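# Remove the cord tied around a flower bunch

## Task

Get the cord off the bunch of flowers, leaving the stems unbent and the blooms uncrushed.

## Robot and tools

Robot: two arms, left_arm and right_arm, each ending in a two-finger parallel gripper with a wrist camera. In the scene frame the origin sits at table-top height midway between the arms, +x points out over the table, +z points up, and left_arm is on the +y side. Calibrated bases: left_arm near (-0.009, +0.296, +0.036) m, right_arm near (-0.005, -0.303, +0.021) m, both almost unrotated. A two-camera stand stands behind the arms. Loose objects may get nudged now and then.

Frames: every hand position, quaternion, velocity and Hand target in a result is given in that arm's own base frame. Fixed cameras and the table use the scene frame. Motion offsets are taken along the current Hand target's own axes. On the gripper, the fingers extend along +z and spread apart along y. end_effector_position is the pinch point between the pads, roughly 1 cm short of the fingertips. Reported poses may be off by a few cm, more at long reach.

execute_actions(actions, cameras): actions is a list of actions; each action is a table of at most 15 rows, one row per 1/30 s control step; if fewer rows are given, the final row repeats until 15 steps pass. Every row holds 14 numbers in [-1, 1]: left_arm dx, dy, dz, rx, ry, rz, opening, then the same seven for right_arm, always both arms. The six pose numbers are an offset from that arm's Hand target as it was when the action began, along that target's axes; all rows of one action refer to that same start, not to the row before. The next action starts from the new Hand target, so sending the same offset twice moves twice as far. Scale: 1.0 = 0.6 m for dx, dy, dz and 180 degrees for the rotation vector rx, ry, rz. Opening is absolute, not an offset: +1 fully open (0.094 m), -1 shut. Sending zeros for the six pose numbers re-requests the current Hand target; a 0 opening is a real command (half open), so repeat the current opening to keep a gripper unchanged. Images are returned only for an empty actions list or when cameras names them (["all"], [] or names).

move(target, speed, blend, opening_speed, grip_force, blocking, cameras): target is one 14-number row laid out as above, or a list of up to 15 such rows as waypoints; every row is an offset from the Hand targets at the start of the move, not from the previous waypoint. Openings are absolute. Paths are straight, finish together, last at least 0.5 s and are cut off at 10 s total. speed: top path speed in m/s, 0.002 to 2.9, default 0.25 (rotation capped at twice that in rad/s); one value or one per waypoint. blend: corner rounding radius in m (0 = stop at each waypoint). opening_speed: how fast the commanded opening changes, in units of the -1..1 scale per second, at least 0.2; use it to close gently on soft things. grip_force: per-pad force cap in N, 10 to 50, one value or one per arm; it persists, and lower values close slowly. blocking=false returns after about 0.5 s while the move continues. Paths do not avoid obstacles or the other arm. The result adds a move: line such as done, off_target, moving, held or fault; limits=paced means a commanded pose was clipped, limits=held means a safety check held back steps.

wait(seconds 0 to 10) lets time pass with commands held. stop() brakes a running move. zoom_image(camera, region=[x0, y0, x1, y1] pixels, at most 504 by 504) magnifies the newest image of one camera. read_manual gives licence text only. finished_scene(scene 1 or 2) ends the scene for good; the goal must hold with the robot let go.

Cameras, all 672x504: cam_head_left, cam_head_right, cam_high, cam_low, cam_left_wrist, cam_right_wrist. Wrist images may lag while the arm moves.

Reading results: Hand target is the last commanded pose after clipping; next offsets build on it. The gripper often rests a few cm away from it due to friction and weight, which is not proof of contact; re-send or add the remaining offset. Each step the commanded orientation is clamped to within 40 degrees of the measured one. grip_measured uses the opening scale; with nothing held it reads up to about 2.5 mm wide. Squeeze rises by about 1 N per 0.001 below first-contact reading and jumps to the force cap near 20 N, so for flowers and cord use a low grip_force and slow opening_speed. To release, command an opening well above grip_measured. Joint torques include gravity and noise; velocity lines may be omitted when still. Results from actions list some per-step positions.

Avoid: dropping or flinging items, anything ending up off the table, fast contacts, hard pushes, any contact between the two grippers or arms, letting wrist-camera cables touch things, and routing a gripper near its own base (go around it). A blocked arm keeps pushing; command it back past the gripper to relieve it. Holding loads or stretched poses heats motors: MOTOR HOT at 75 °C, at 90 °C the arm folds away and stays idle.

Each tool is called after "Request:" as a command line: name --argument value for each argument, lists and objects as JSON in quotes; but a table of rows of numbers goes row by row, as --pt "numbers of a row", without its own name.

## Session

Request:
execute_actions --actions '[]'

Scene clock: 0.00 s.
left_arm: end_effector_position=(+0.3433, -0.0232, +0.1475) grip_measured=+1.000 end_effector_quat_wxyz=(+0.428, -0.123, +0.896, -0.003) | right_arm: end_effector_position=(+0.3221, +0.0761, +0.1822) grip_measured=+1.000 end_effector_quat_wxyz=(+0.497, +0.142, +0.856, -0.026)
Joint positions: left_arm=[-0.203 1.137 0.696 -0.275 -0.254 -0.36 0.094] | right_arm=[0.568 1.092 0.713 -0.311 0.656 0.578 0.094]
Joint velocities: within noise
Joint torques (N m): no reading
Heat: left arm: 33 °C; right arm: 33 °C.
Hand target: left_arm +0.3427, -0.0209, +0.1498; +0.429, -0.123, +0.895, +0.003 | right_arm +0.3229, +0.0744, +0.1886; +0.504, +0.149, +0.850, -0.026
Tool commands: left_gripper/opening=+1.0 right_gripper/opening=+1.0

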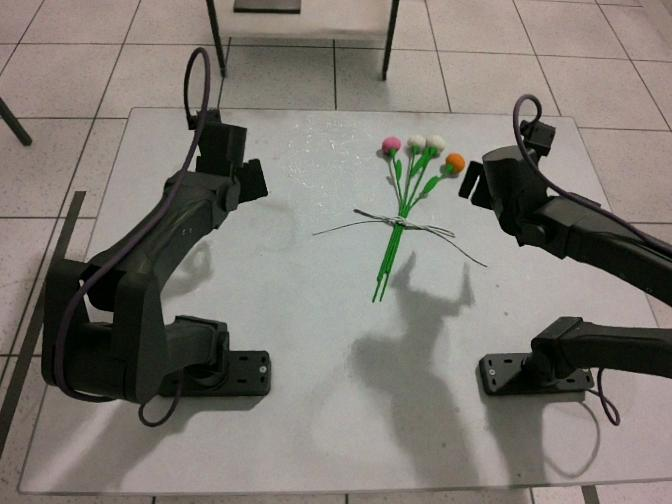

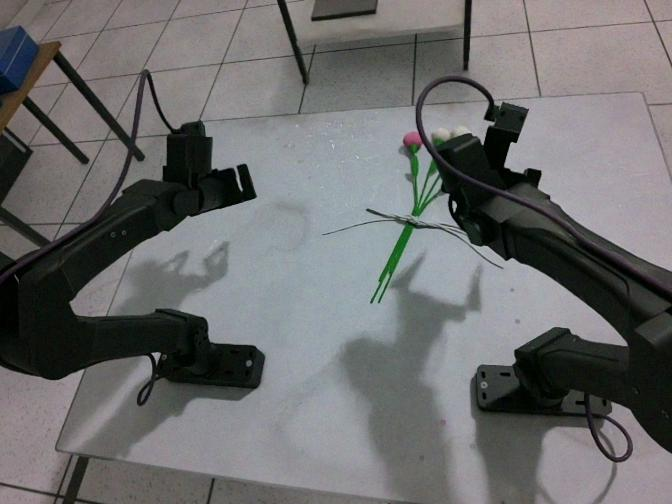

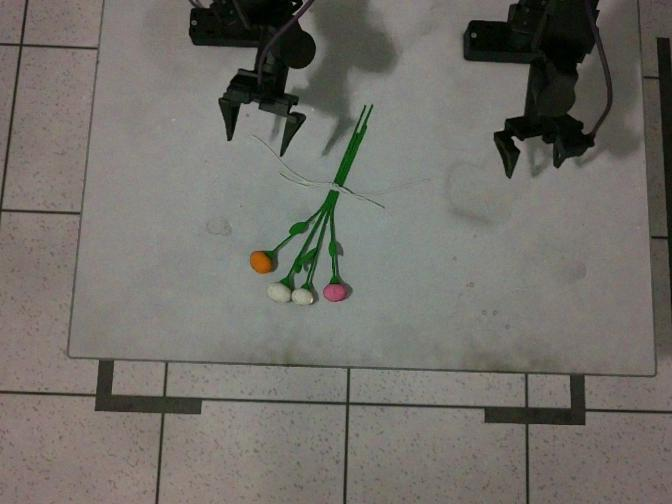

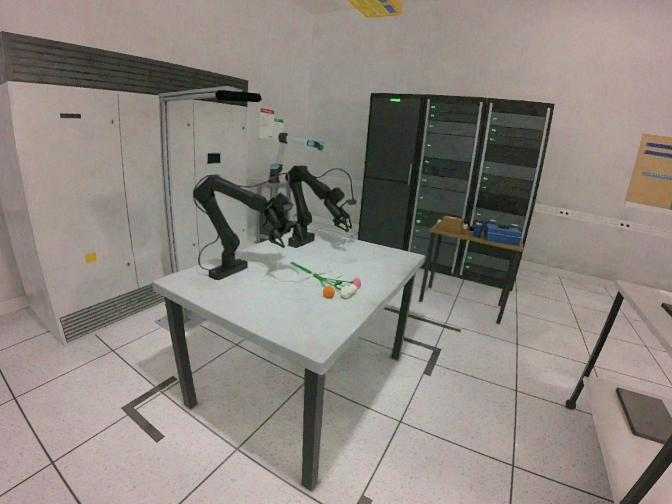

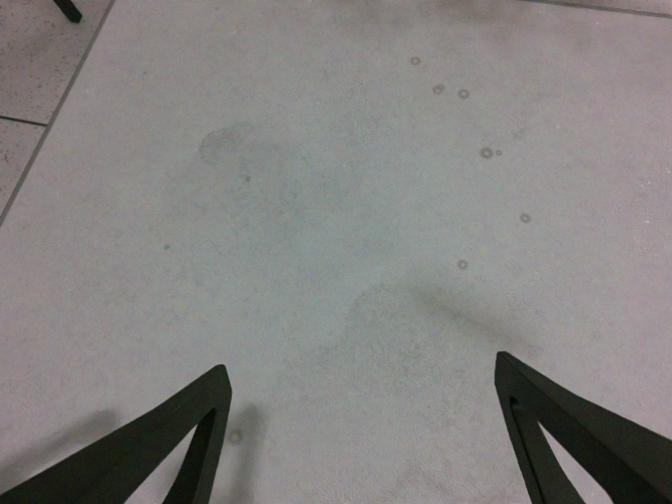

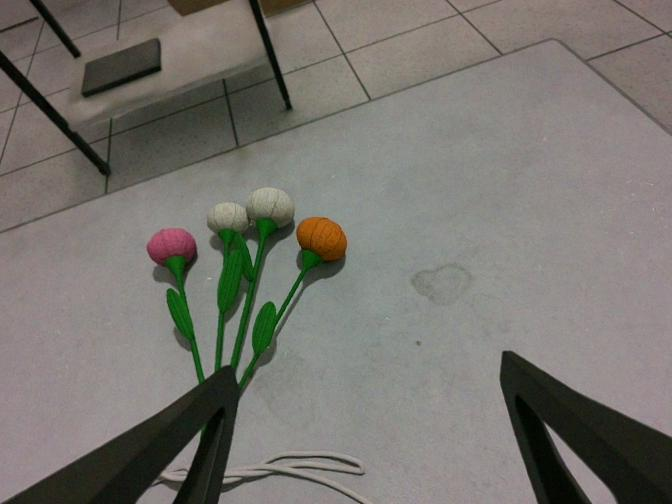

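Request:
zoom_image --camera "cam_head_left" --region '[300, 190, 500, 310]'

Request:
zoom_image --camera "cam_high" --region '[230, 90, 450, 310]'

Request:
zoom_image --camera "cam_head_right" --region '[310, 190, 510, 310]'

Scaled by 2.520 from the camera's 672x504 image, which has a finer 960x720 frame.

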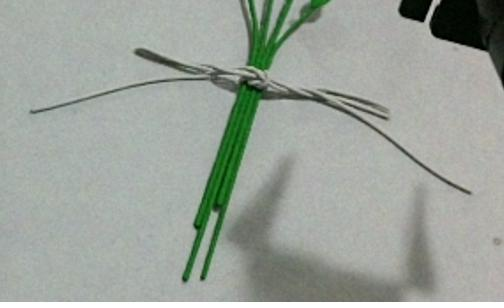

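Scaled by 2.291 from the camera's 672x504 image, which has a finer 960x720 frame.

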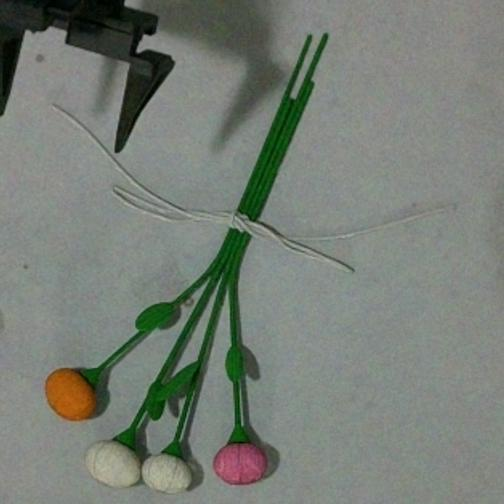

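Scaled by 2.520 from the camera's 672x504 image, which has a finer 960x720 frame.

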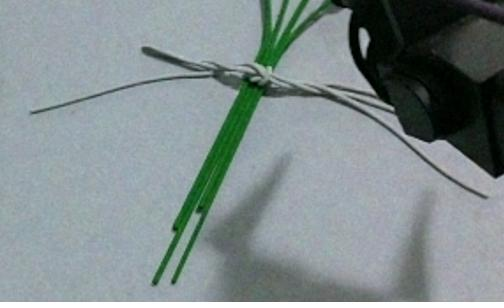

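Request:
move --target '[0.168,-0.335,-0.020,0.1945,0.2453,0.473,0.0,0.134,-0.079,-0.0043,-0.140,0.323,-0.305,0.0]' --speed 0.25 --cameras '["all"]'

Scene clock: 8.50 s.
left_arm: end_effector_position=(+0.3208, -0.2355, +0.1019) grip_measured=+0.003 end_effector_quat_wxyz=(+0.013, +0.608, +0.794, +0.011) | right_arm: end_effector_position=(+0.2656, +0.0477, +0.1104) grip_measured=+0.002 end_effector_quat_wxyz=(-0.007, -0.348, +0.938, -0.003)
Joint positions: left_arm=[-0.646 2.039 1.792 -1.296 -0.023 0.662 0.047] | right_arm=[0.18 1.577 1.251 -1.256 0.009 -0.531 0.047]
Joint torques (N m): left_arm=[-0.16 -8.96 9.72 -0.05 0.18 0.11] | right_arm=[-0.7 -6.93 7.71 0.11 0 -0.08]
Heat: left arm: 34 °C; right arm: 35 °C.
Hand target: left_arm +0.3175, -0.2391, +0.0999; -0.001, +0.616, +0.787, +0.000 | right_arm +0.2715, +0.0479, +0.1153; +0.000, -0.350, +0.937, +0.000
Off the commanded pose: left_arm 0.005 m, 2 deg | right_arm 0.008 m, 1 deg.
move: done
camera_calibration:
cam_left_wrist: T_world_to_cam=[[-0.984975, -0.156597, -0.0728183, 0.294313], [-0.172632, 0.881034, 0.440429, 0.262719], [-0.00481424, 0.446382, -0.89483, 0.331692], [0, 0, 0, 1]] pos_world=[0.336841, -0.333437, 0.202531]
cam_right_wrist: T_world_to_cam=[[0.550763, -0.833688, -0.0403081, -0.091966], [-0.732345, -0.505851, 0.455834, 0.215409], [-0.400413, -0.221537, -0.889152, 0.345123], [0, 0, 0, 1]] pos_world=[0.346597, 0.108751, 0.204969]

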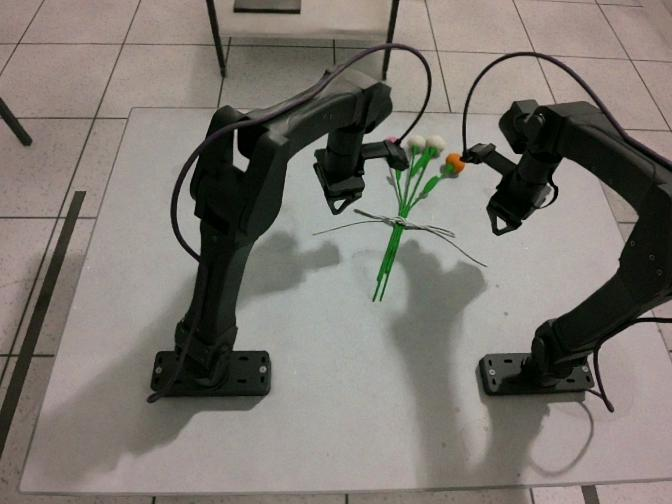

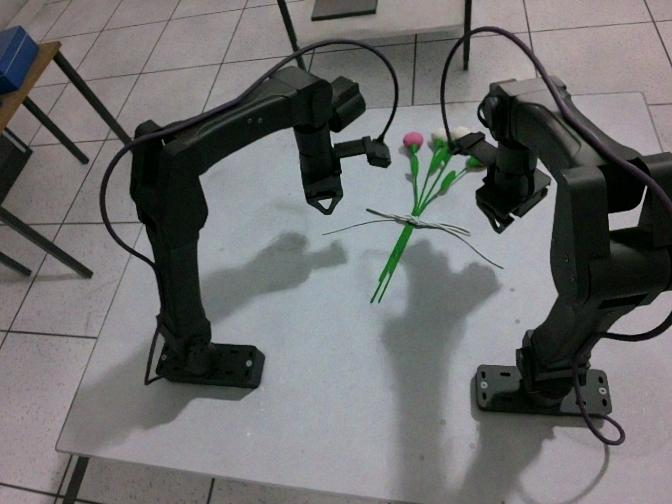

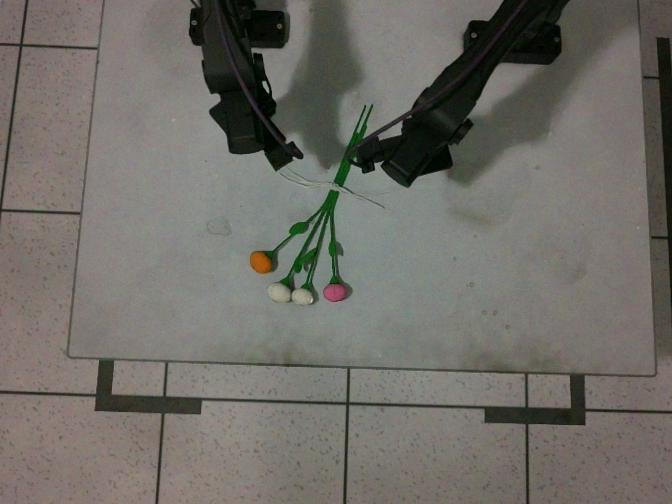

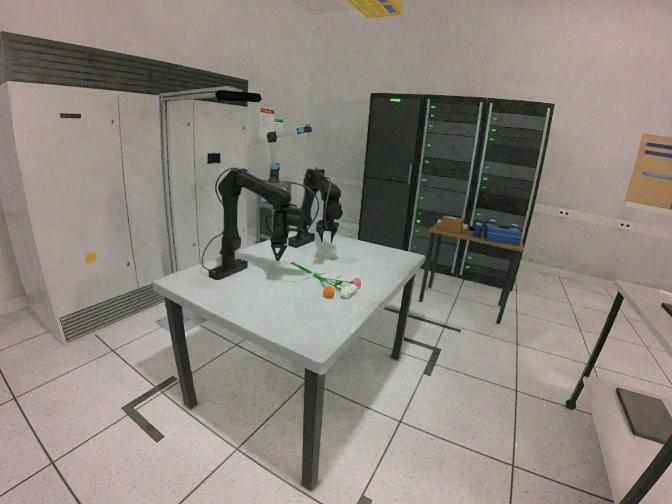

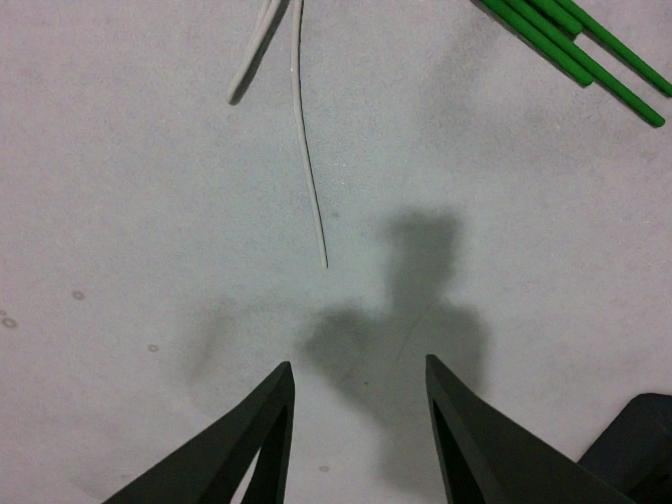

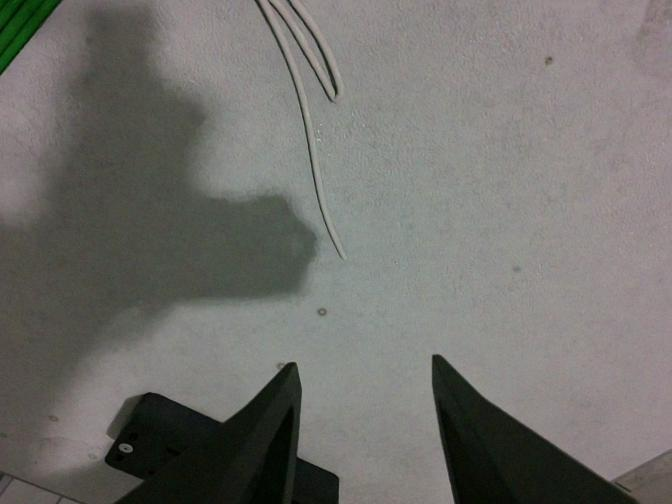

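Request:
move --target '[-0.0195,0.051,0.170,0,0,0,0.0,-0.0367,0.0315,0.1555,0,0,0,0.0]' --speed 0.15 --cameras '["cam_left_wrist","cam_right_wrist","cam_head_left"]'

Scene clock: 12.07 s.
left_arm: end_effector_position=(+0.3566, -0.2451, +0.0116) grip_measured=+0.003 end_effector_quat_wxyz=(+0.016, +0.611, +0.792, +0.012) | right_arm: end_effector_position=(+0.2743, +0.0724, +0.0262) grip_measured=+0.002 end_effector_quat_wxyz=(-0.005, -0.354, +0.935, -0.004)
Joint positions: left_arm=[-0.614 2.227 1.723 -1.034 -0.023 0.7 0.047] | right_arm=[0.26 1.708 1.046 -0.917 0.009 -0.463 0.047]
Joint torques (N m): left_arm=[0.38 -10.66 5.3 0.31 0.16 0.1] | right_arm=[0.57 -8.09 4.55 0.4 -0.01 0.1]
Heat: left arm: 34 °C; right arm: 35 °C.
Hand target: left_arm +0.3500, -0.2430, -0.0020; -0.001, +0.616, +0.788, +0.000 | right_arm +0.2758, +0.0767, +0.0220; +0.000, -0.351, +0.937, +0.000
Off the commanded pose: left_arm 0.016 m, 3 deg | right_arm 0.006 m, 1 deg.
move: off_target (left_arm)
camera_calibration:
cam_left_wrist: T_world_to_cam=[[-0.985584, -0.150567, -0.0771587, 0.323125], [-0.169172, 0.882989, 0.437849, 0.31637], [0.00220459, 0.44459, -0.895731, 0.252442], [0, 0, 0, 1]] pos_world=[0.371431, -0.342933, 0.11253]
cam_right_wrist: T_world_to_cam=[[0.561724, -0.826434, -0.0383818, -0.0831207], [-0.727339, -0.515414, 0.453129, 0.272118], [-0.394264, -0.226617, -0.890618, 0.277968], [0, 0, 0, 1]] pos_world=[0.354205, 0.134552, 0.121069]
Images, in order (width x height): cam_head_left 672x504, cam_left_wrist 672x504, cam_right_wrist 672x504.

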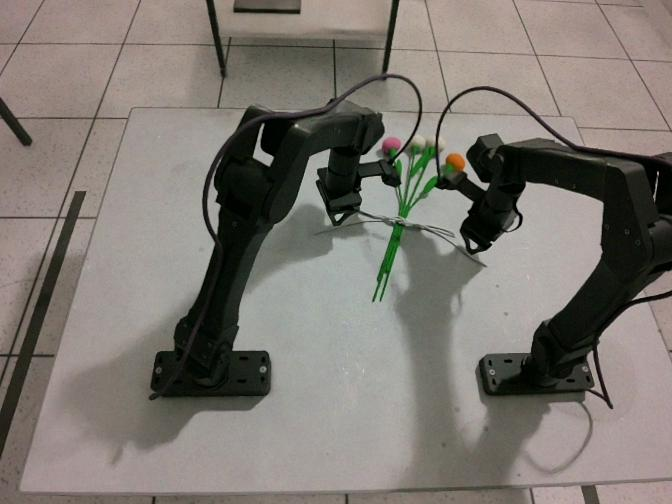

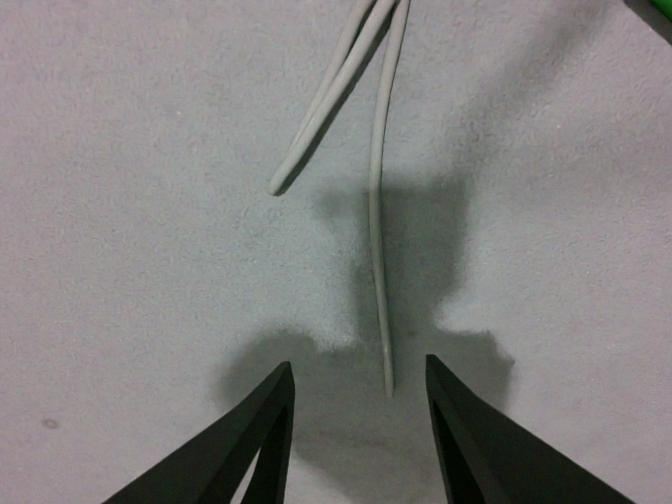

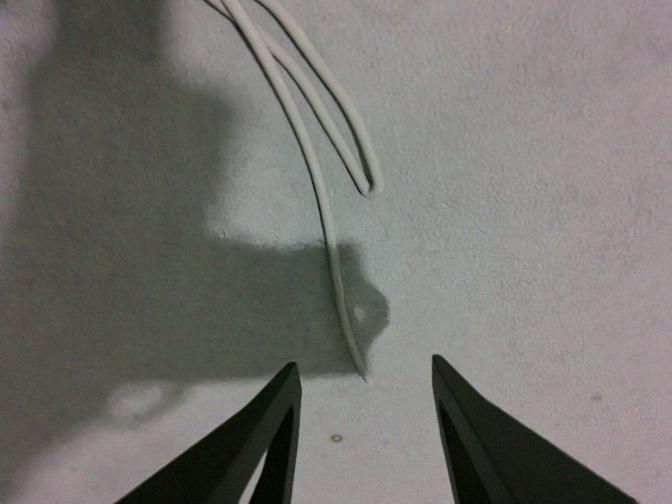

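Request:
move --target '[-0.0057,-0.015,0.0533,0,0,0,0.0,-0.0147,0.0132,0.0608,0,0,0,0.0]' --speed 0.06 --cameras '["cam_left_wrist","cam_right_wrist","cam_low"]'

Scene clock: 14.67 s.
left_arm: end_effector_position=(+0.3530, -0.2486, -0.0175) grip_measured=+0.003 end_effector_quat_wxyz=(+0.019, +0.615, +0.788, +0.012) | right_arm: end_effector_position=(+0.2745, +0.0832, -0.0085) grip_measured=+0.002 end_effector_quat_wxyz=(-0.008, -0.354, +0.935, -0.004)
Joint positions: left_arm=[-0.625 2.254 1.647 -0.925 -0.023 0.7 0.047] | right_arm=[0.296 1.791 0.989 -0.785 0.009 -0.426 0.047]
Joint torques (N m): left_arm=[-0.47 -10.29 4.82 0.36 0.17 -0.1] | right_arm=[0.66 -8.16 4.11 0.52 -0.02 0.11]
Heat: left arm: 34 °C; right arm: 35 °C.
Hand target: left_arm +0.3420, -0.2485, -0.0340; -0.001, +0.616, +0.787, +0.000 | right_arm +0.2773, +0.0885, -0.0144; +0.000, -0.351, +0.937, +0.000
Off the commanded pose: left_arm 0.020 m, 3 deg | right_arm 0.008 m, 1 deg.
move: off_target (left_arm)
camera_calibration:
cam_left_wrist: T_world_to_cam=[[-0.986868, -0.139498, -0.0814398, 0.319939], [-0.16111, 0.886397, 0.433986, 0.329512], [0.011648, 0.441407, -0.897231, 0.223775], [0, 0, 0, 1]] pos_world=[0.366219, -0.346224, 0.0838303]
cam_right_wrist: T_world_to_cam=[[0.560983, -0.826855, -0.0401064, -0.0754196], [-0.724622, -0.513895, 0.459167, 0.29277], [-0.400275, -0.228523, -0.887444, 0.251424], [0, 0, 0, 1]] pos_world=[0.355096, 0.145548, 0.0856695]
Images, in order (width x height): cam_low 672x504, cam_left_wrist 672x504, cam_right_wrist 672x504.

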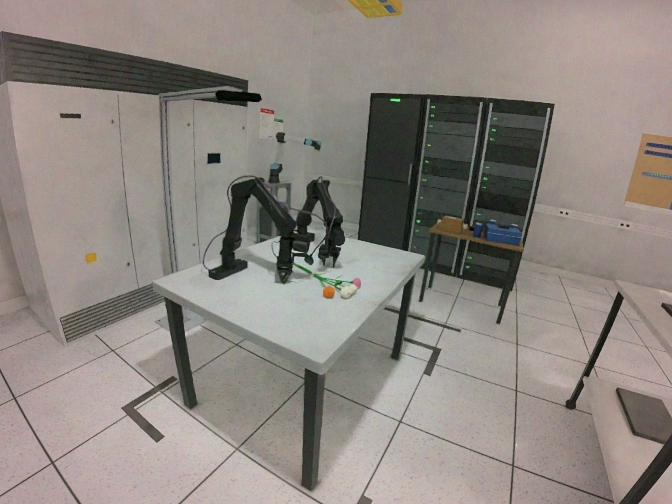

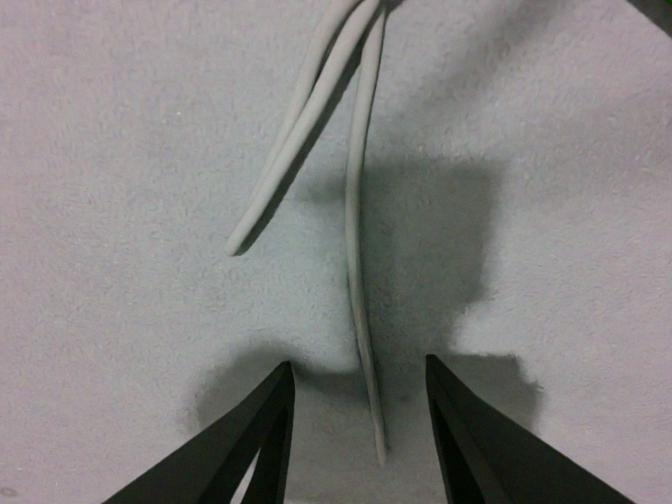

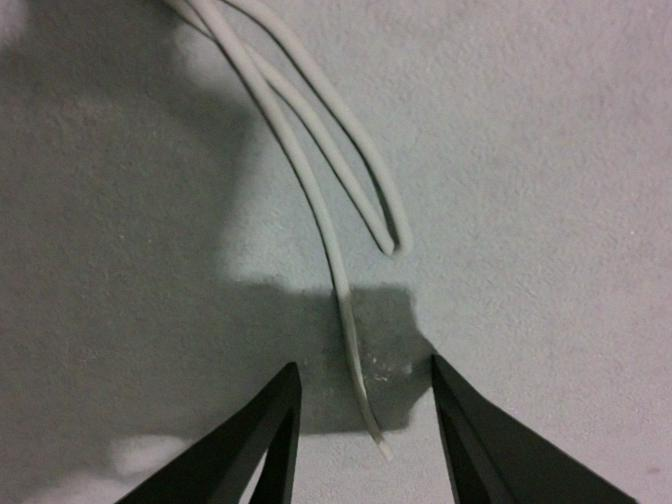

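Request:
move --target '[0,-0.0085,0.0167,0,0,0,0.0,0,0,0.005,0,0,0,0.0]' --speed 0.05 --cameras '["cam_left_wrist","cam_right_wrist"]'

Scene clock: 16.03 s.
left_arm: end_effector_position=(+0.3508, -0.2515, -0.0204) grip_measured=+0.003 end_effector_quat_wxyz=(+0.021, +0.614, +0.789, +0.012) | right_arm: end_effector_position=(+0.2745, +0.0832, -0.0085) grip_measured=+0.002 end_effector_quat_wxyz=(-0.008, -0.354, +0.935, -0.004)
Joint positions: left_arm=[-0.634 2.254 1.635 -0.908 -0.023 0.69 0.047] | right_arm=[0.296 1.791 0.989 -0.785 0.009 -0.426 0.047]
Joint torques (N m): left_arm=[-0.54 -10.02 2.85 0.57 0.17 -0.09] | right_arm=[0.68 -7.6 3.73 0.62 -0.02 0.12]
Heat: left arm: 34 °C; right arm: 34 °C.
Hand target: left_arm +0.3370, -0.2497, -0.0440; -0.001, +0.616, +0.787, +0.000 | right_arm +0.2773, +0.0885, -0.0174; +0.000, -0.351, +0.937, +0.000
Off the commanded pose: left_arm 0.027 m, 3 deg | right_arm 0.011 m, 1 deg.
move: off_target (left_arm, right_arm)
camera_calibration:
cam_left_wrist: T_world_to_cam=[[-0.986247, -0.142129, -0.0843612, 0.316185], [-0.164717, 0.887304, 0.430767, 0.334461], [0.0136295, 0.438739, -0.898511, 0.221068], [0, 0, 0, 1]] pos_world=[0.363915, -0.34882, 0.0812306]
cam_right_wrist: T_world_to_cam=[[0.560983, -0.826855, -0.0401064, -0.0754196], [-0.724622, -0.513895, 0.459167, 0.29277], [-0.400275, -0.228523, -0.887444, 0.251424], [0, 0, 0, 1]] pos_world=[0.355096, 0.145548, 0.0856695]
Images, in order (width x height): cam_left_wrist 672x504, cam_right_wrist 672x504.

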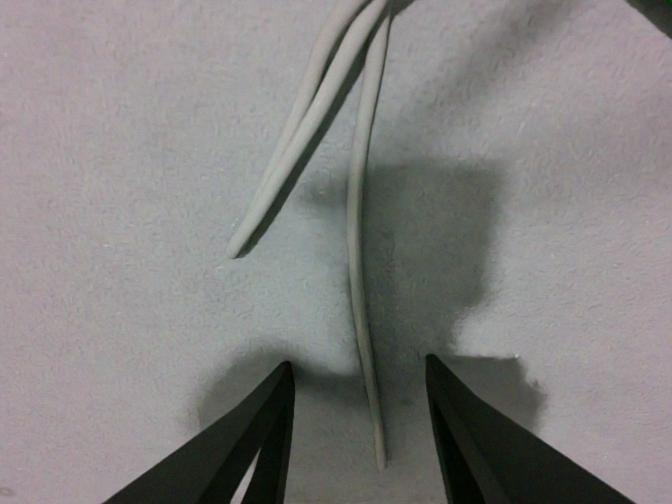

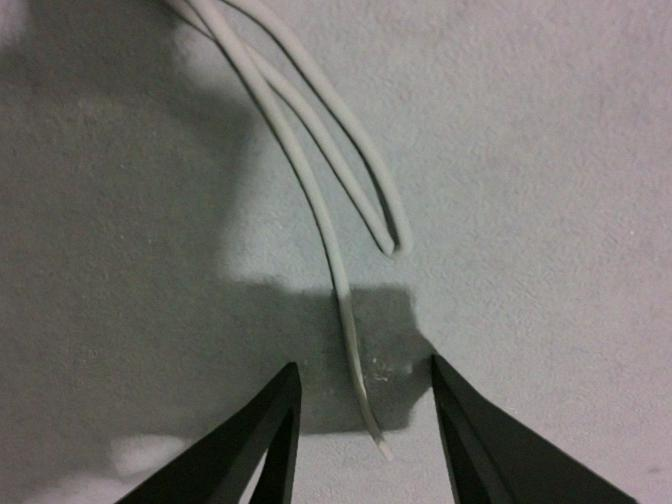

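Request:
move --target '[0,0,0,0,0,0,-1,0,0,0,0,0,0,-1]' --opening_speed 0.8 --cameras '["cam_left_wrist","cam_right_wrist"]'

Scene clock: 21.10 s.
left_arm: end_effector_position=(+0.3554, -0.2524, -0.0201) grip_measured=-0.963 end_effector_quat_wxyz=(+0.030, +0.613, +0.789, +0.018) | right_arm: end_effector_position=(+0.2786, +0.0856, -0.0086) grip_measured=-0.966 end_effector_quat_wxyz=(+0.001, -0.353, +0.936, -0.001)
Joint positions: left_arm=[-0.634 2.254 1.635 -0.891 -0.033 0.688 0.002] | right_arm=[0.296 1.791 0.989 -0.767 0.003 -0.425 0.002]
Joint torques (N m): left_arm=[-0.5 -10.04 2.99 0.43 0.29 -0.07] | right_arm=[0.66 -7.64 3.71 0.49 -0.01 0.1]
Heat: left arm: 34 °C; right arm: 34 °C.
Hand target: left_arm +0.3370, -0.2497, -0.0440; -0.001, +0.616, +0.787, +0.000 | right_arm +0.2773, +0.0885, -0.0174; +0.000, -0.351, +0.937, +0.000
Off the commanded pose: left_arm 0.030 m, 4 deg | right_arm 0.009 m, 0 deg.
move: off_target (left_arm)
camera_calibration:
cam_left_wrist: T_world_to_cam=[[-0.984082, -0.144243, -0.103808, 0.318923], [-0.175046, 0.887571, 0.426119, 0.339588], [0.0306722, 0.437507, -0.898692, 0.215339], [0, 0, 0, 1]] pos_world=[0.366685, -0.349619, 0.0819252]
cam_right_wrist: T_world_to_cam=[[0.560312, -0.827285, -0.0406132, -0.0754615], [-0.732552, -0.51784, 0.441825, 0.299358], [-0.386546, -0.217809, -0.896182, 0.248717], [0, 0, 0, 1]] pos_world=[0.357718, 0.146764, 0.0875669]
Images, in order (width x height): cam_left_wrist 672x504, cam_right_wrist 672x504.

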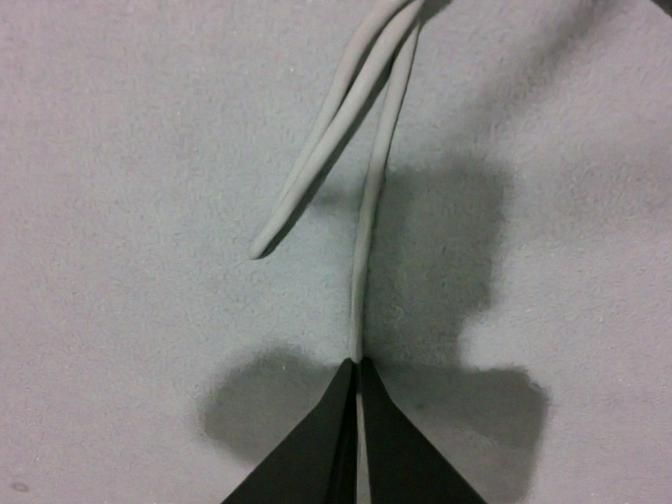

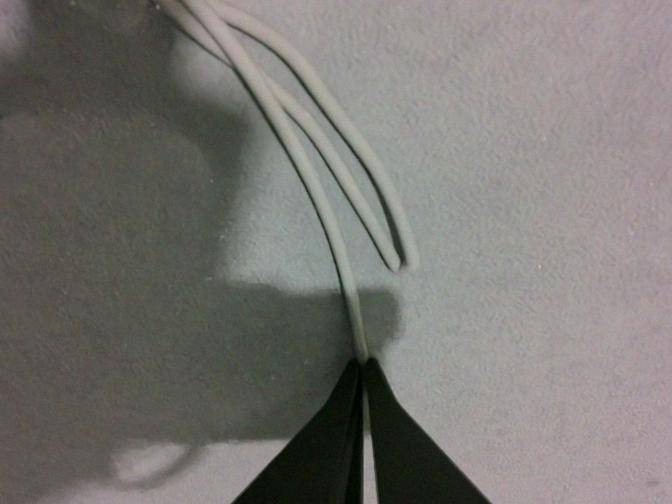

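Request:
move --target '[0.0485,0.0121,-0.0333,0,0,0,-1,0.006,-0.083,-0.025,0,0,0,-1]' --speed 0.06 --cameras '["cam_left_wrist","cam_right_wrist","cam_high","cam_head_left"]'

Scene clock: 23.90 s.
left_arm: end_effector_position=(+0.3518, -0.2325, -0.0200) grip_measured=-0.964 end_effector_quat_wxyz=(+0.026, +0.612, +0.790, +0.004) | right_arm: end_effector_position=(+0.3021, +0.0482, -0.0030) grip_measured=-0.967 end_effector_quat_wxyz=(+0.000, -0.347, +0.938, -0.004)
Joint positions: left_arm=[-0.588 2.209 1.559 -0.868 -0.004 0.73 0.002] | right_arm=[0.159 1.83 1.065 -0.805 0.007 -0.549 0.002]
Joint torques (N m): left_arm=[0.65 -13.24 3.48 0.03 0.1 0.11] | right_arm=[-0.47 -8.43 6.78 0.13 0.01 -0.08]
Heat: left arm: 34 °C; right arm: 34 °C.
Hand target: left_arm +0.3370, -0.2196, -0.0242; -0.001, +0.616, +0.788, +0.000 | right_arm +0.3073, +0.0485, -0.0024; +0.000, -0.351, +0.937, +0.000
Off the commanded pose: left_arm 0.020 m, 3 deg | right_arm 0.005 m, 1 deg.
move: off_target (left_arm)
camera_calibration:
cam_left_wrist: T_world_to_cam=[[-0.985737, -0.148205, -0.0797417, 0.318364], [-0.168004, 0.89446, 0.414387, 0.32012], [0.00991146, 0.421873, -0.906601, 0.210352], [0, 0, 0, 1]] pos_world=[0.365519, -0.327893, 0.0834388]
cam_right_wrist: T_world_to_cam=[[0.549408, -0.834745, -0.0367681, -0.115741], [-0.738896, -0.505926, 0.445052, 0.296079], [-0.390107, -0.217347, -0.89475, 0.255707], [0, 0, 0, 1]] pos_world=[0.382114, 0.108757, 0.0927681]
Images, in order (width x height): cam_head_left 672x504, cam_high 672x504, cam_left_wrist 672x504, cam_right_wrist 672x504.

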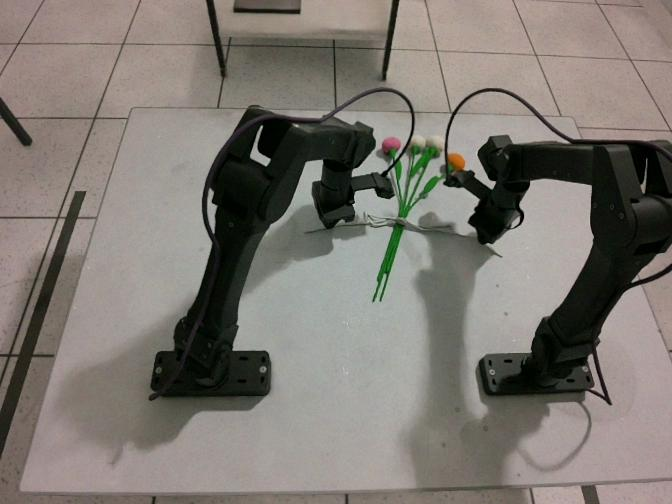

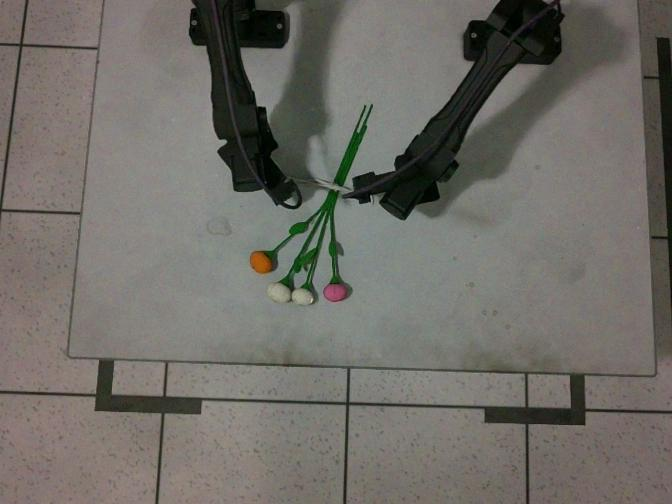

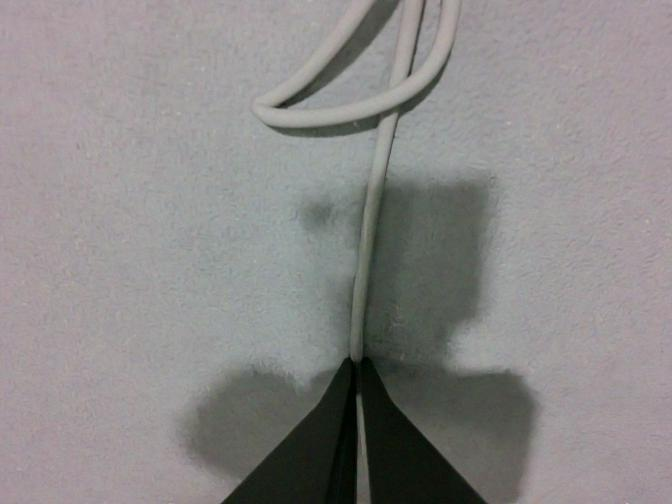

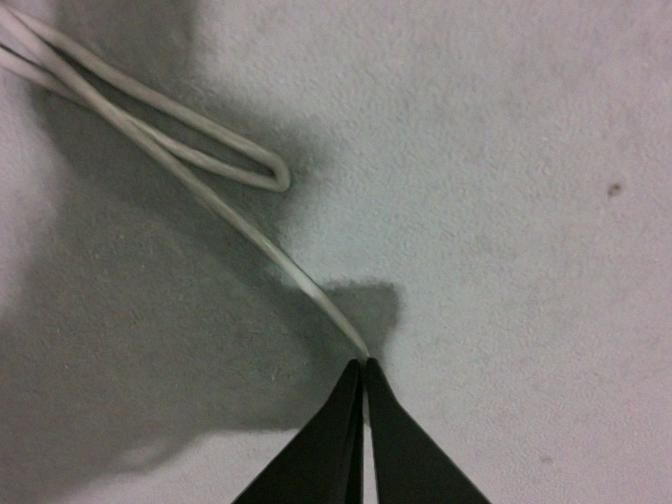

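Request:
move --target '[0.097,0.0242,-0.02,0,0,0,-1,0.0468,-0.0918,-0.01,0,0,0,-1]' --speed 0.06 --cameras '["cam_left_wrist","cam_right_wrist","cam_high","cam_head_left"]'

Scene clock: 26.27 s.
left_arm: end_effector_position=(+0.3432, -0.1609, -0.0184) grip_measured=-0.964 end_effector_quat_wxyz=(-0.003, +0.609, +0.793, +0.005) | right_arm: end_effector_position=(+0.3164, -0.0110, +0.0024) grip_measured=-0.967 end_effector_quat_wxyz=(-0.002, -0.346, +0.938, -0.003)
Joint positions: left_arm=[-0.447 2.107 1.401 -0.868 -0.012 0.863 0.002] | right_arm=[-0.034 1.858 1.128 -0.842 0.007 -0.741 0.002]
Joint torques (N m): left_arm=[0.12 -14.15 4.25 0.12 0.05 0.11] | right_arm=[-0.42 -8.94 6.97 0.11 0.01 -0.07]
Heat: left arm: 34 °C; right arm: 35 °C.
Hand target: left_arm +0.3371, -0.1597, -0.0121; -0.001, +0.616, +0.788, +0.000 | right_arm +0.3223, -0.0115, +0.0035; +0.000, -0.351, +0.937, +0.000
Off the commanded pose: left_arm 0.009 m, 1 deg | right_arm 0.006 m, 1 deg.
move: done
camera_calibration:
cam_left_wrist: T_world_to_cam=[[-0.987195, -0.154093, -0.041237, 0.320901], [-0.155845, 0.876552, 0.455378, 0.247738], [-0.0340242, 0.455973, -0.889343, 0.202526], [0, 0, 0, 1]] pos_world=[0.362292, -0.260053, 0.0805336]
cam_right_wrist: T_world_to_cam=[[0.548183, -0.835448, -0.0390218, -0.17244], [-0.737629, -0.504937, 0.448265, 0.273872], [-0.394206, -0.216948, -0.893048, 0.254594], [0, 0, 0, 1]] pos_world=[0.396907, 0.0494566, 0.0978681]
Images, in order (width x height): cam_head_left 672x504, cam_high 672x504, cam_left_wrist 672x504, cam_right_wrist 672x504.

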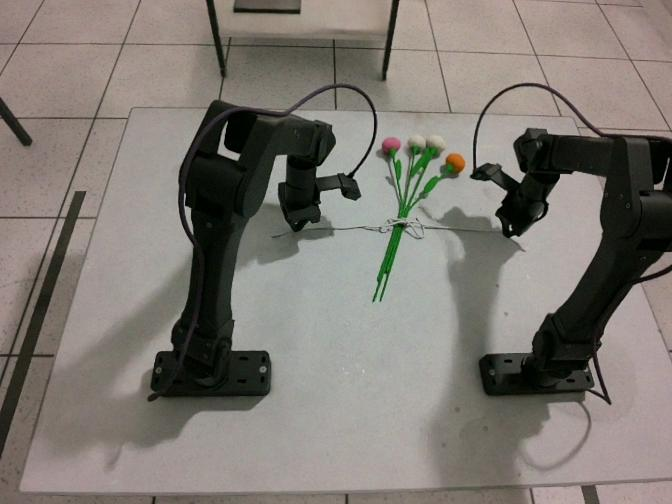

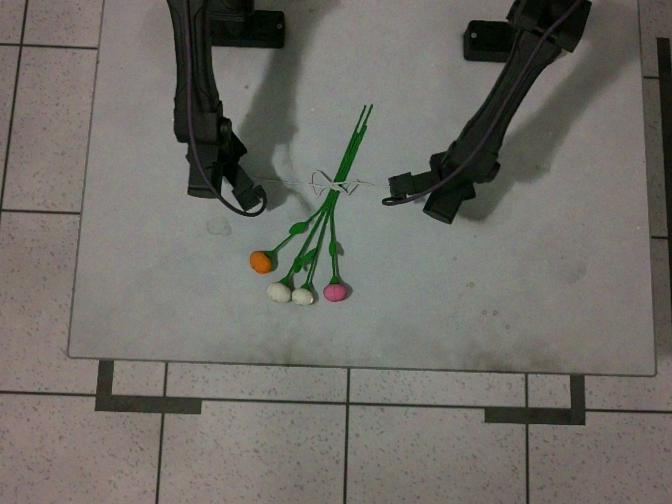

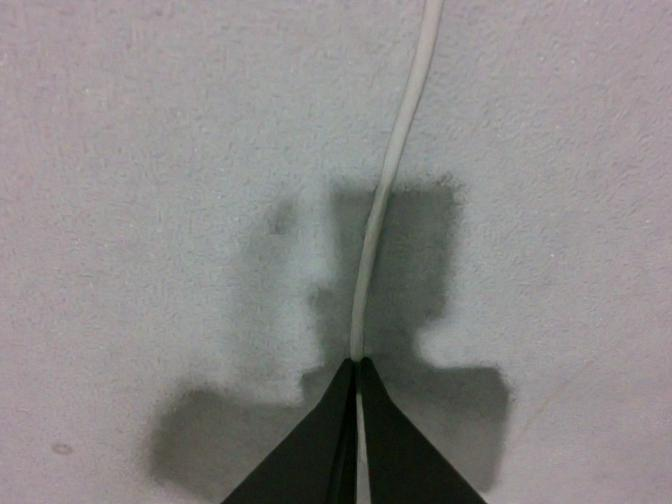

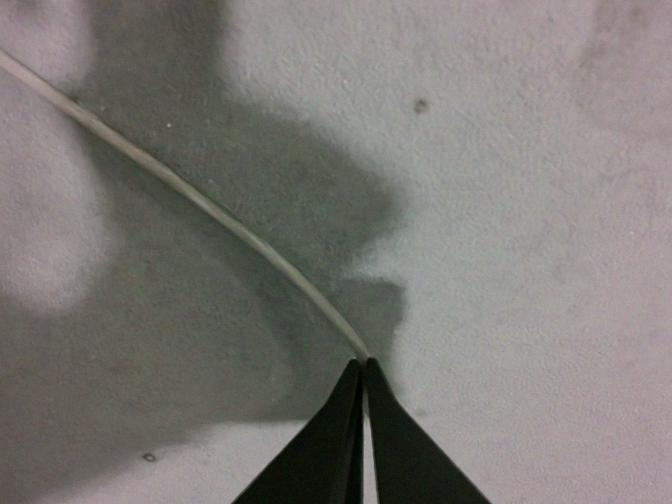

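Request:
move --target '[0.097,0.0242,0,0,0,0,-1,0.0656,-0.0755,0,0,0,0,-1]' --speed 0.06 --cameras '["cam_high","cam_head_left"]'

Request:
zoom_image --camera "cam_head_left" --region '[300, 170, 500, 290]'

Scene clock: 28.83 s.
left_arm: end_effector_position=(+0.3415, -0.0997, -0.0175) grip_measured=-0.964 end_effector_quat_wxyz=(-0.008, +0.610, +0.793, +0.003) | right_arm: end_effector_position=(+0.3172, -0.0701, +0.0028) grip_measured=-0.967 end_effector_quat_wxyz=(-0.002, -0.346, +0.938, -0.003)
Joint positions: left_arm=[-0.293 2.035 1.291 -0.839 -0.012 1.018 0.002] | right_arm=[-0.217 1.883 1.163 -0.85 0.007 -0.923 0.002]
Joint torques (N m): left_arm=[0.16 -13.3 4.18 0.2 0.05 0.11] | right_arm=[-0.39 -9.2 7.01 0.11 0.01 -0.08]
Heat: left arm: 34 °C; right arm: 35 °C.
Hand target: left_arm +0.3372, -0.0997, -0.0121; -0.001, +0.616, +0.788, +0.000 | right_arm +0.3224, -0.0715, +0.0036; +0.000, -0.351, +0.937, +0.000
Off the commanded pose: left_arm 0.007 m, 1 deg | right_arm 0.005 m, 1 deg.
move: done
Images, in order (width x height): cam_head_left 672x504, cam_high 672x504.

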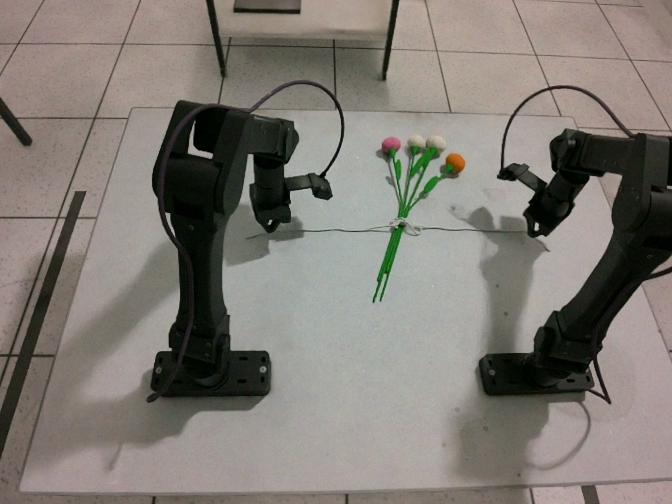

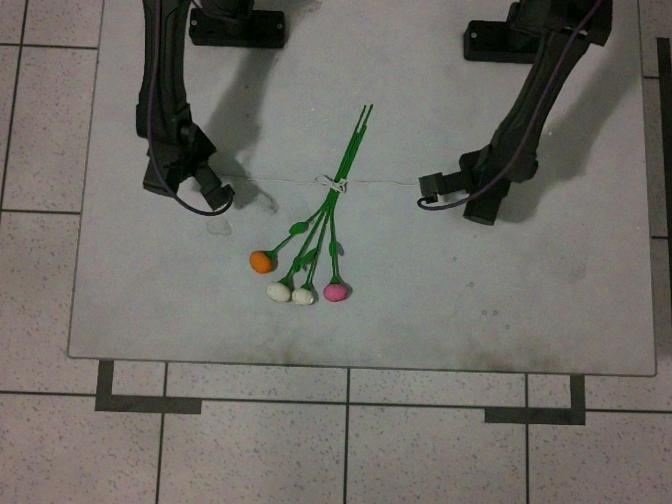

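Scaled by 2.520 from the camera's 672x504 image, which has a finer 960x720 frame.

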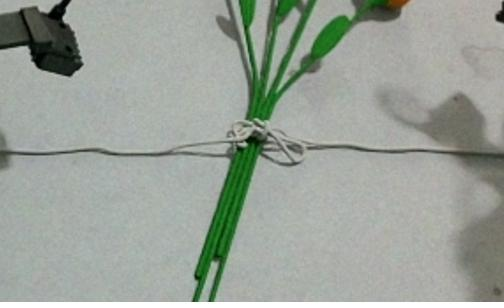

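Request:
move --target '[0.081,0.0202,0,0,0,0,-1,0.0547,-0.0629,0,0,0,0,-1]' --speed 0.05 --cameras '["cam_high","cam_head_left"]'

Request:
zoom_image --camera "cam_head_left" --region '[300, 170, 500, 290]'

Scene clock: 31.10 s.
left_arm: end_effector_position=(+0.3425, -0.0495, -0.0168) grip_measured=-0.964 end_effector_quat_wxyz=(-0.006, +0.610, +0.792, +0.003) | right_arm: end_effector_position=(+0.3179, -0.1195, +0.0031) grip_measured=-0.967 end_effector_quat_wxyz=(-0.002, -0.346, +0.938, -0.004)
Joint positions: left_arm=[-0.153 1.998 1.238 -0.819 -0.012 1.159 0.002] | right_arm=[-0.358 1.931 1.231 -0.868 0.009 -1.064 0.002]
Joint torques (N m): left_arm=[0.27 -12.85 4.11 0.19 0.04 0.11] | right_arm=[-0.44 -9.73 7.05 0.11 0.01 -0.08]
Heat: left arm: 34 °C; right arm: 35 °C.
Hand target: left_arm +0.3374, -0.0496, -0.0119; -0.001, +0.616, +0.788, +0.000 | right_arm +0.3223, -0.1214, +0.0036; +0.000, -0.351, +0.937, +0.000
Off the commanded pose: left_arm 0.007 m, 1 deg | right_arm 0.005 m, 1 deg.
move: done
Images, in order (width x height): cam_head_left 672x504, cam_high 672x504.

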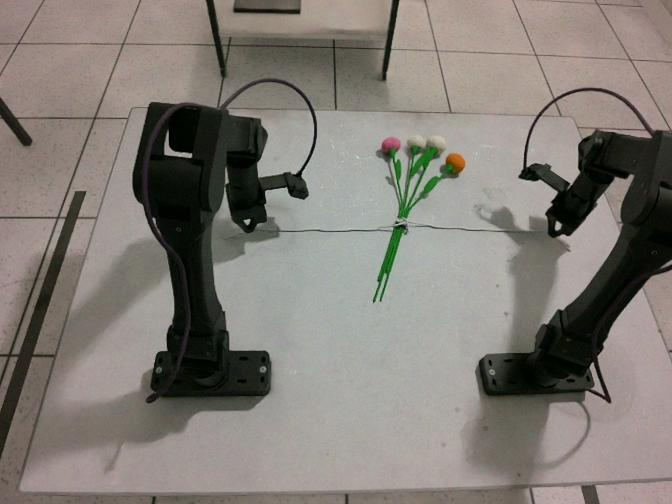

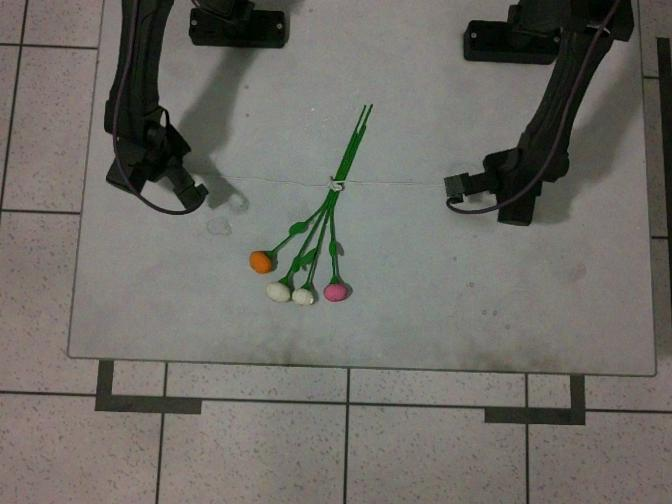

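Scaled by 2.520 from the camera's 672x504 image, which has a finer 960x720 frame.

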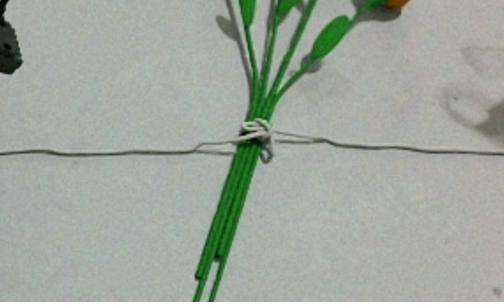

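Request:
move --target '[0.0485,0.0121,0,0,0,0,-1,0.0328,-0.0377,0,0,0,0,-1]' --speed 0.05 --cameras '["cam_high","cam_head_left"]'

Request:
zoom_image --camera "cam_head_left" --region '[300, 170, 500, 290]'

Request:
zoom_image --camera "cam_high" --region '[270, 130, 400, 230]'

Scene clock: 35.13 s.
left_arm: end_effector_position=(+0.3427, -0.0187, -0.0166) grip_measured=-0.964 end_effector_quat_wxyz=(-0.006, +0.609, +0.793, +0.003) | right_arm: end_effector_position=(+0.3181, -0.1493, +0.0035) grip_measured=-0.967 end_effector_quat_wxyz=(-0.002, -0.345, +0.938, -0.004)
Joint positions: left_arm=[-0.064 1.987 1.223 -0.815 -0.012 1.247 0.002] | right_arm=[-0.437 1.971 1.289 -0.887 0.009 -1.143 0.002]
Joint torques (N m): left_arm=[0.17 -12.74 4.1 0.17 0.04 0.12] | right_arm=[-0.43 -10.19 7.12 0.1 0 -0.08]
Heat: left arm: 34 °C; right arm: 35 °C.
Hand target: left_arm +0.3375, -0.0196, -0.0119; -0.001, +0.616, +0.788, +0.000 | right_arm +0.3223, -0.1515, +0.0036; +0.000, -0.350, +0.937, +0.000
Off the commanded pose: left_arm 0.007 m, 1 deg | right_arm 0.005 m, 1 deg.
move: done
Images, in order (width x height): cam_head_left 672x504, cam_high 672x504.

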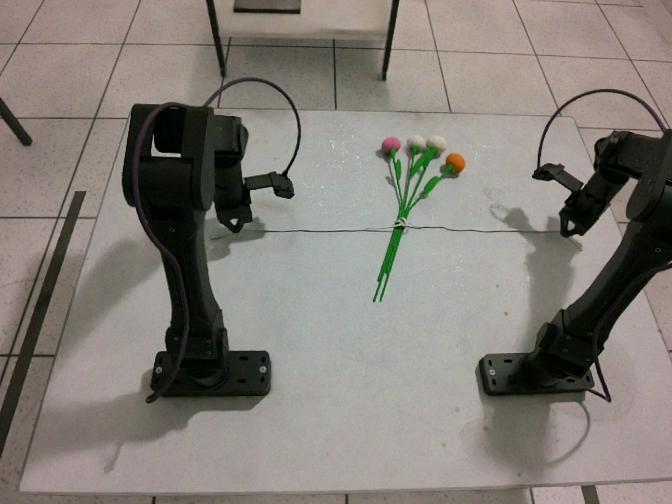

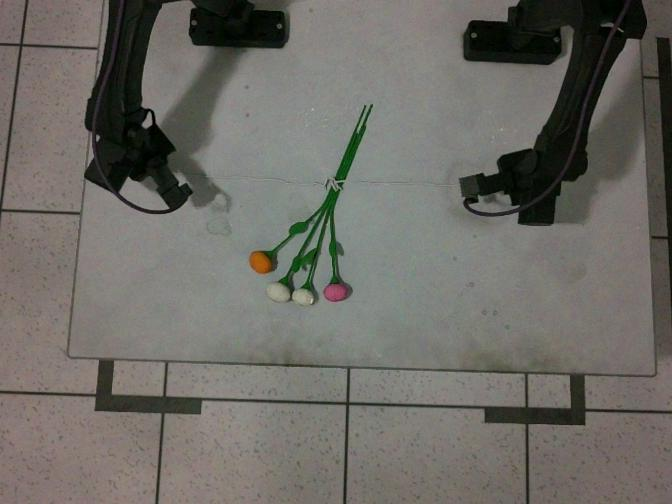

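Scaled by 2.520 from the camera's 672x504 image, which has a finer 960x720 frame.

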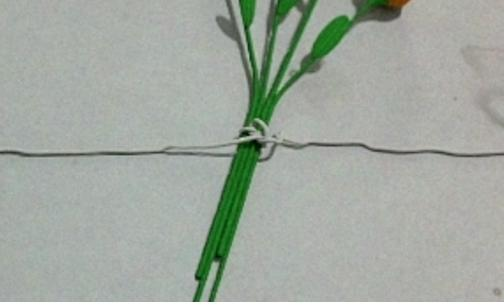

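Scaled by 3.877 from the camera's 672x504 image, which has a finer 960x720 frame.

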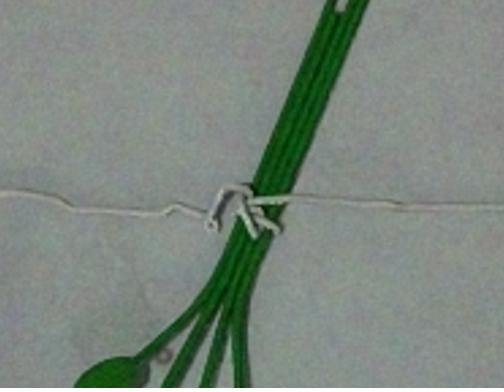

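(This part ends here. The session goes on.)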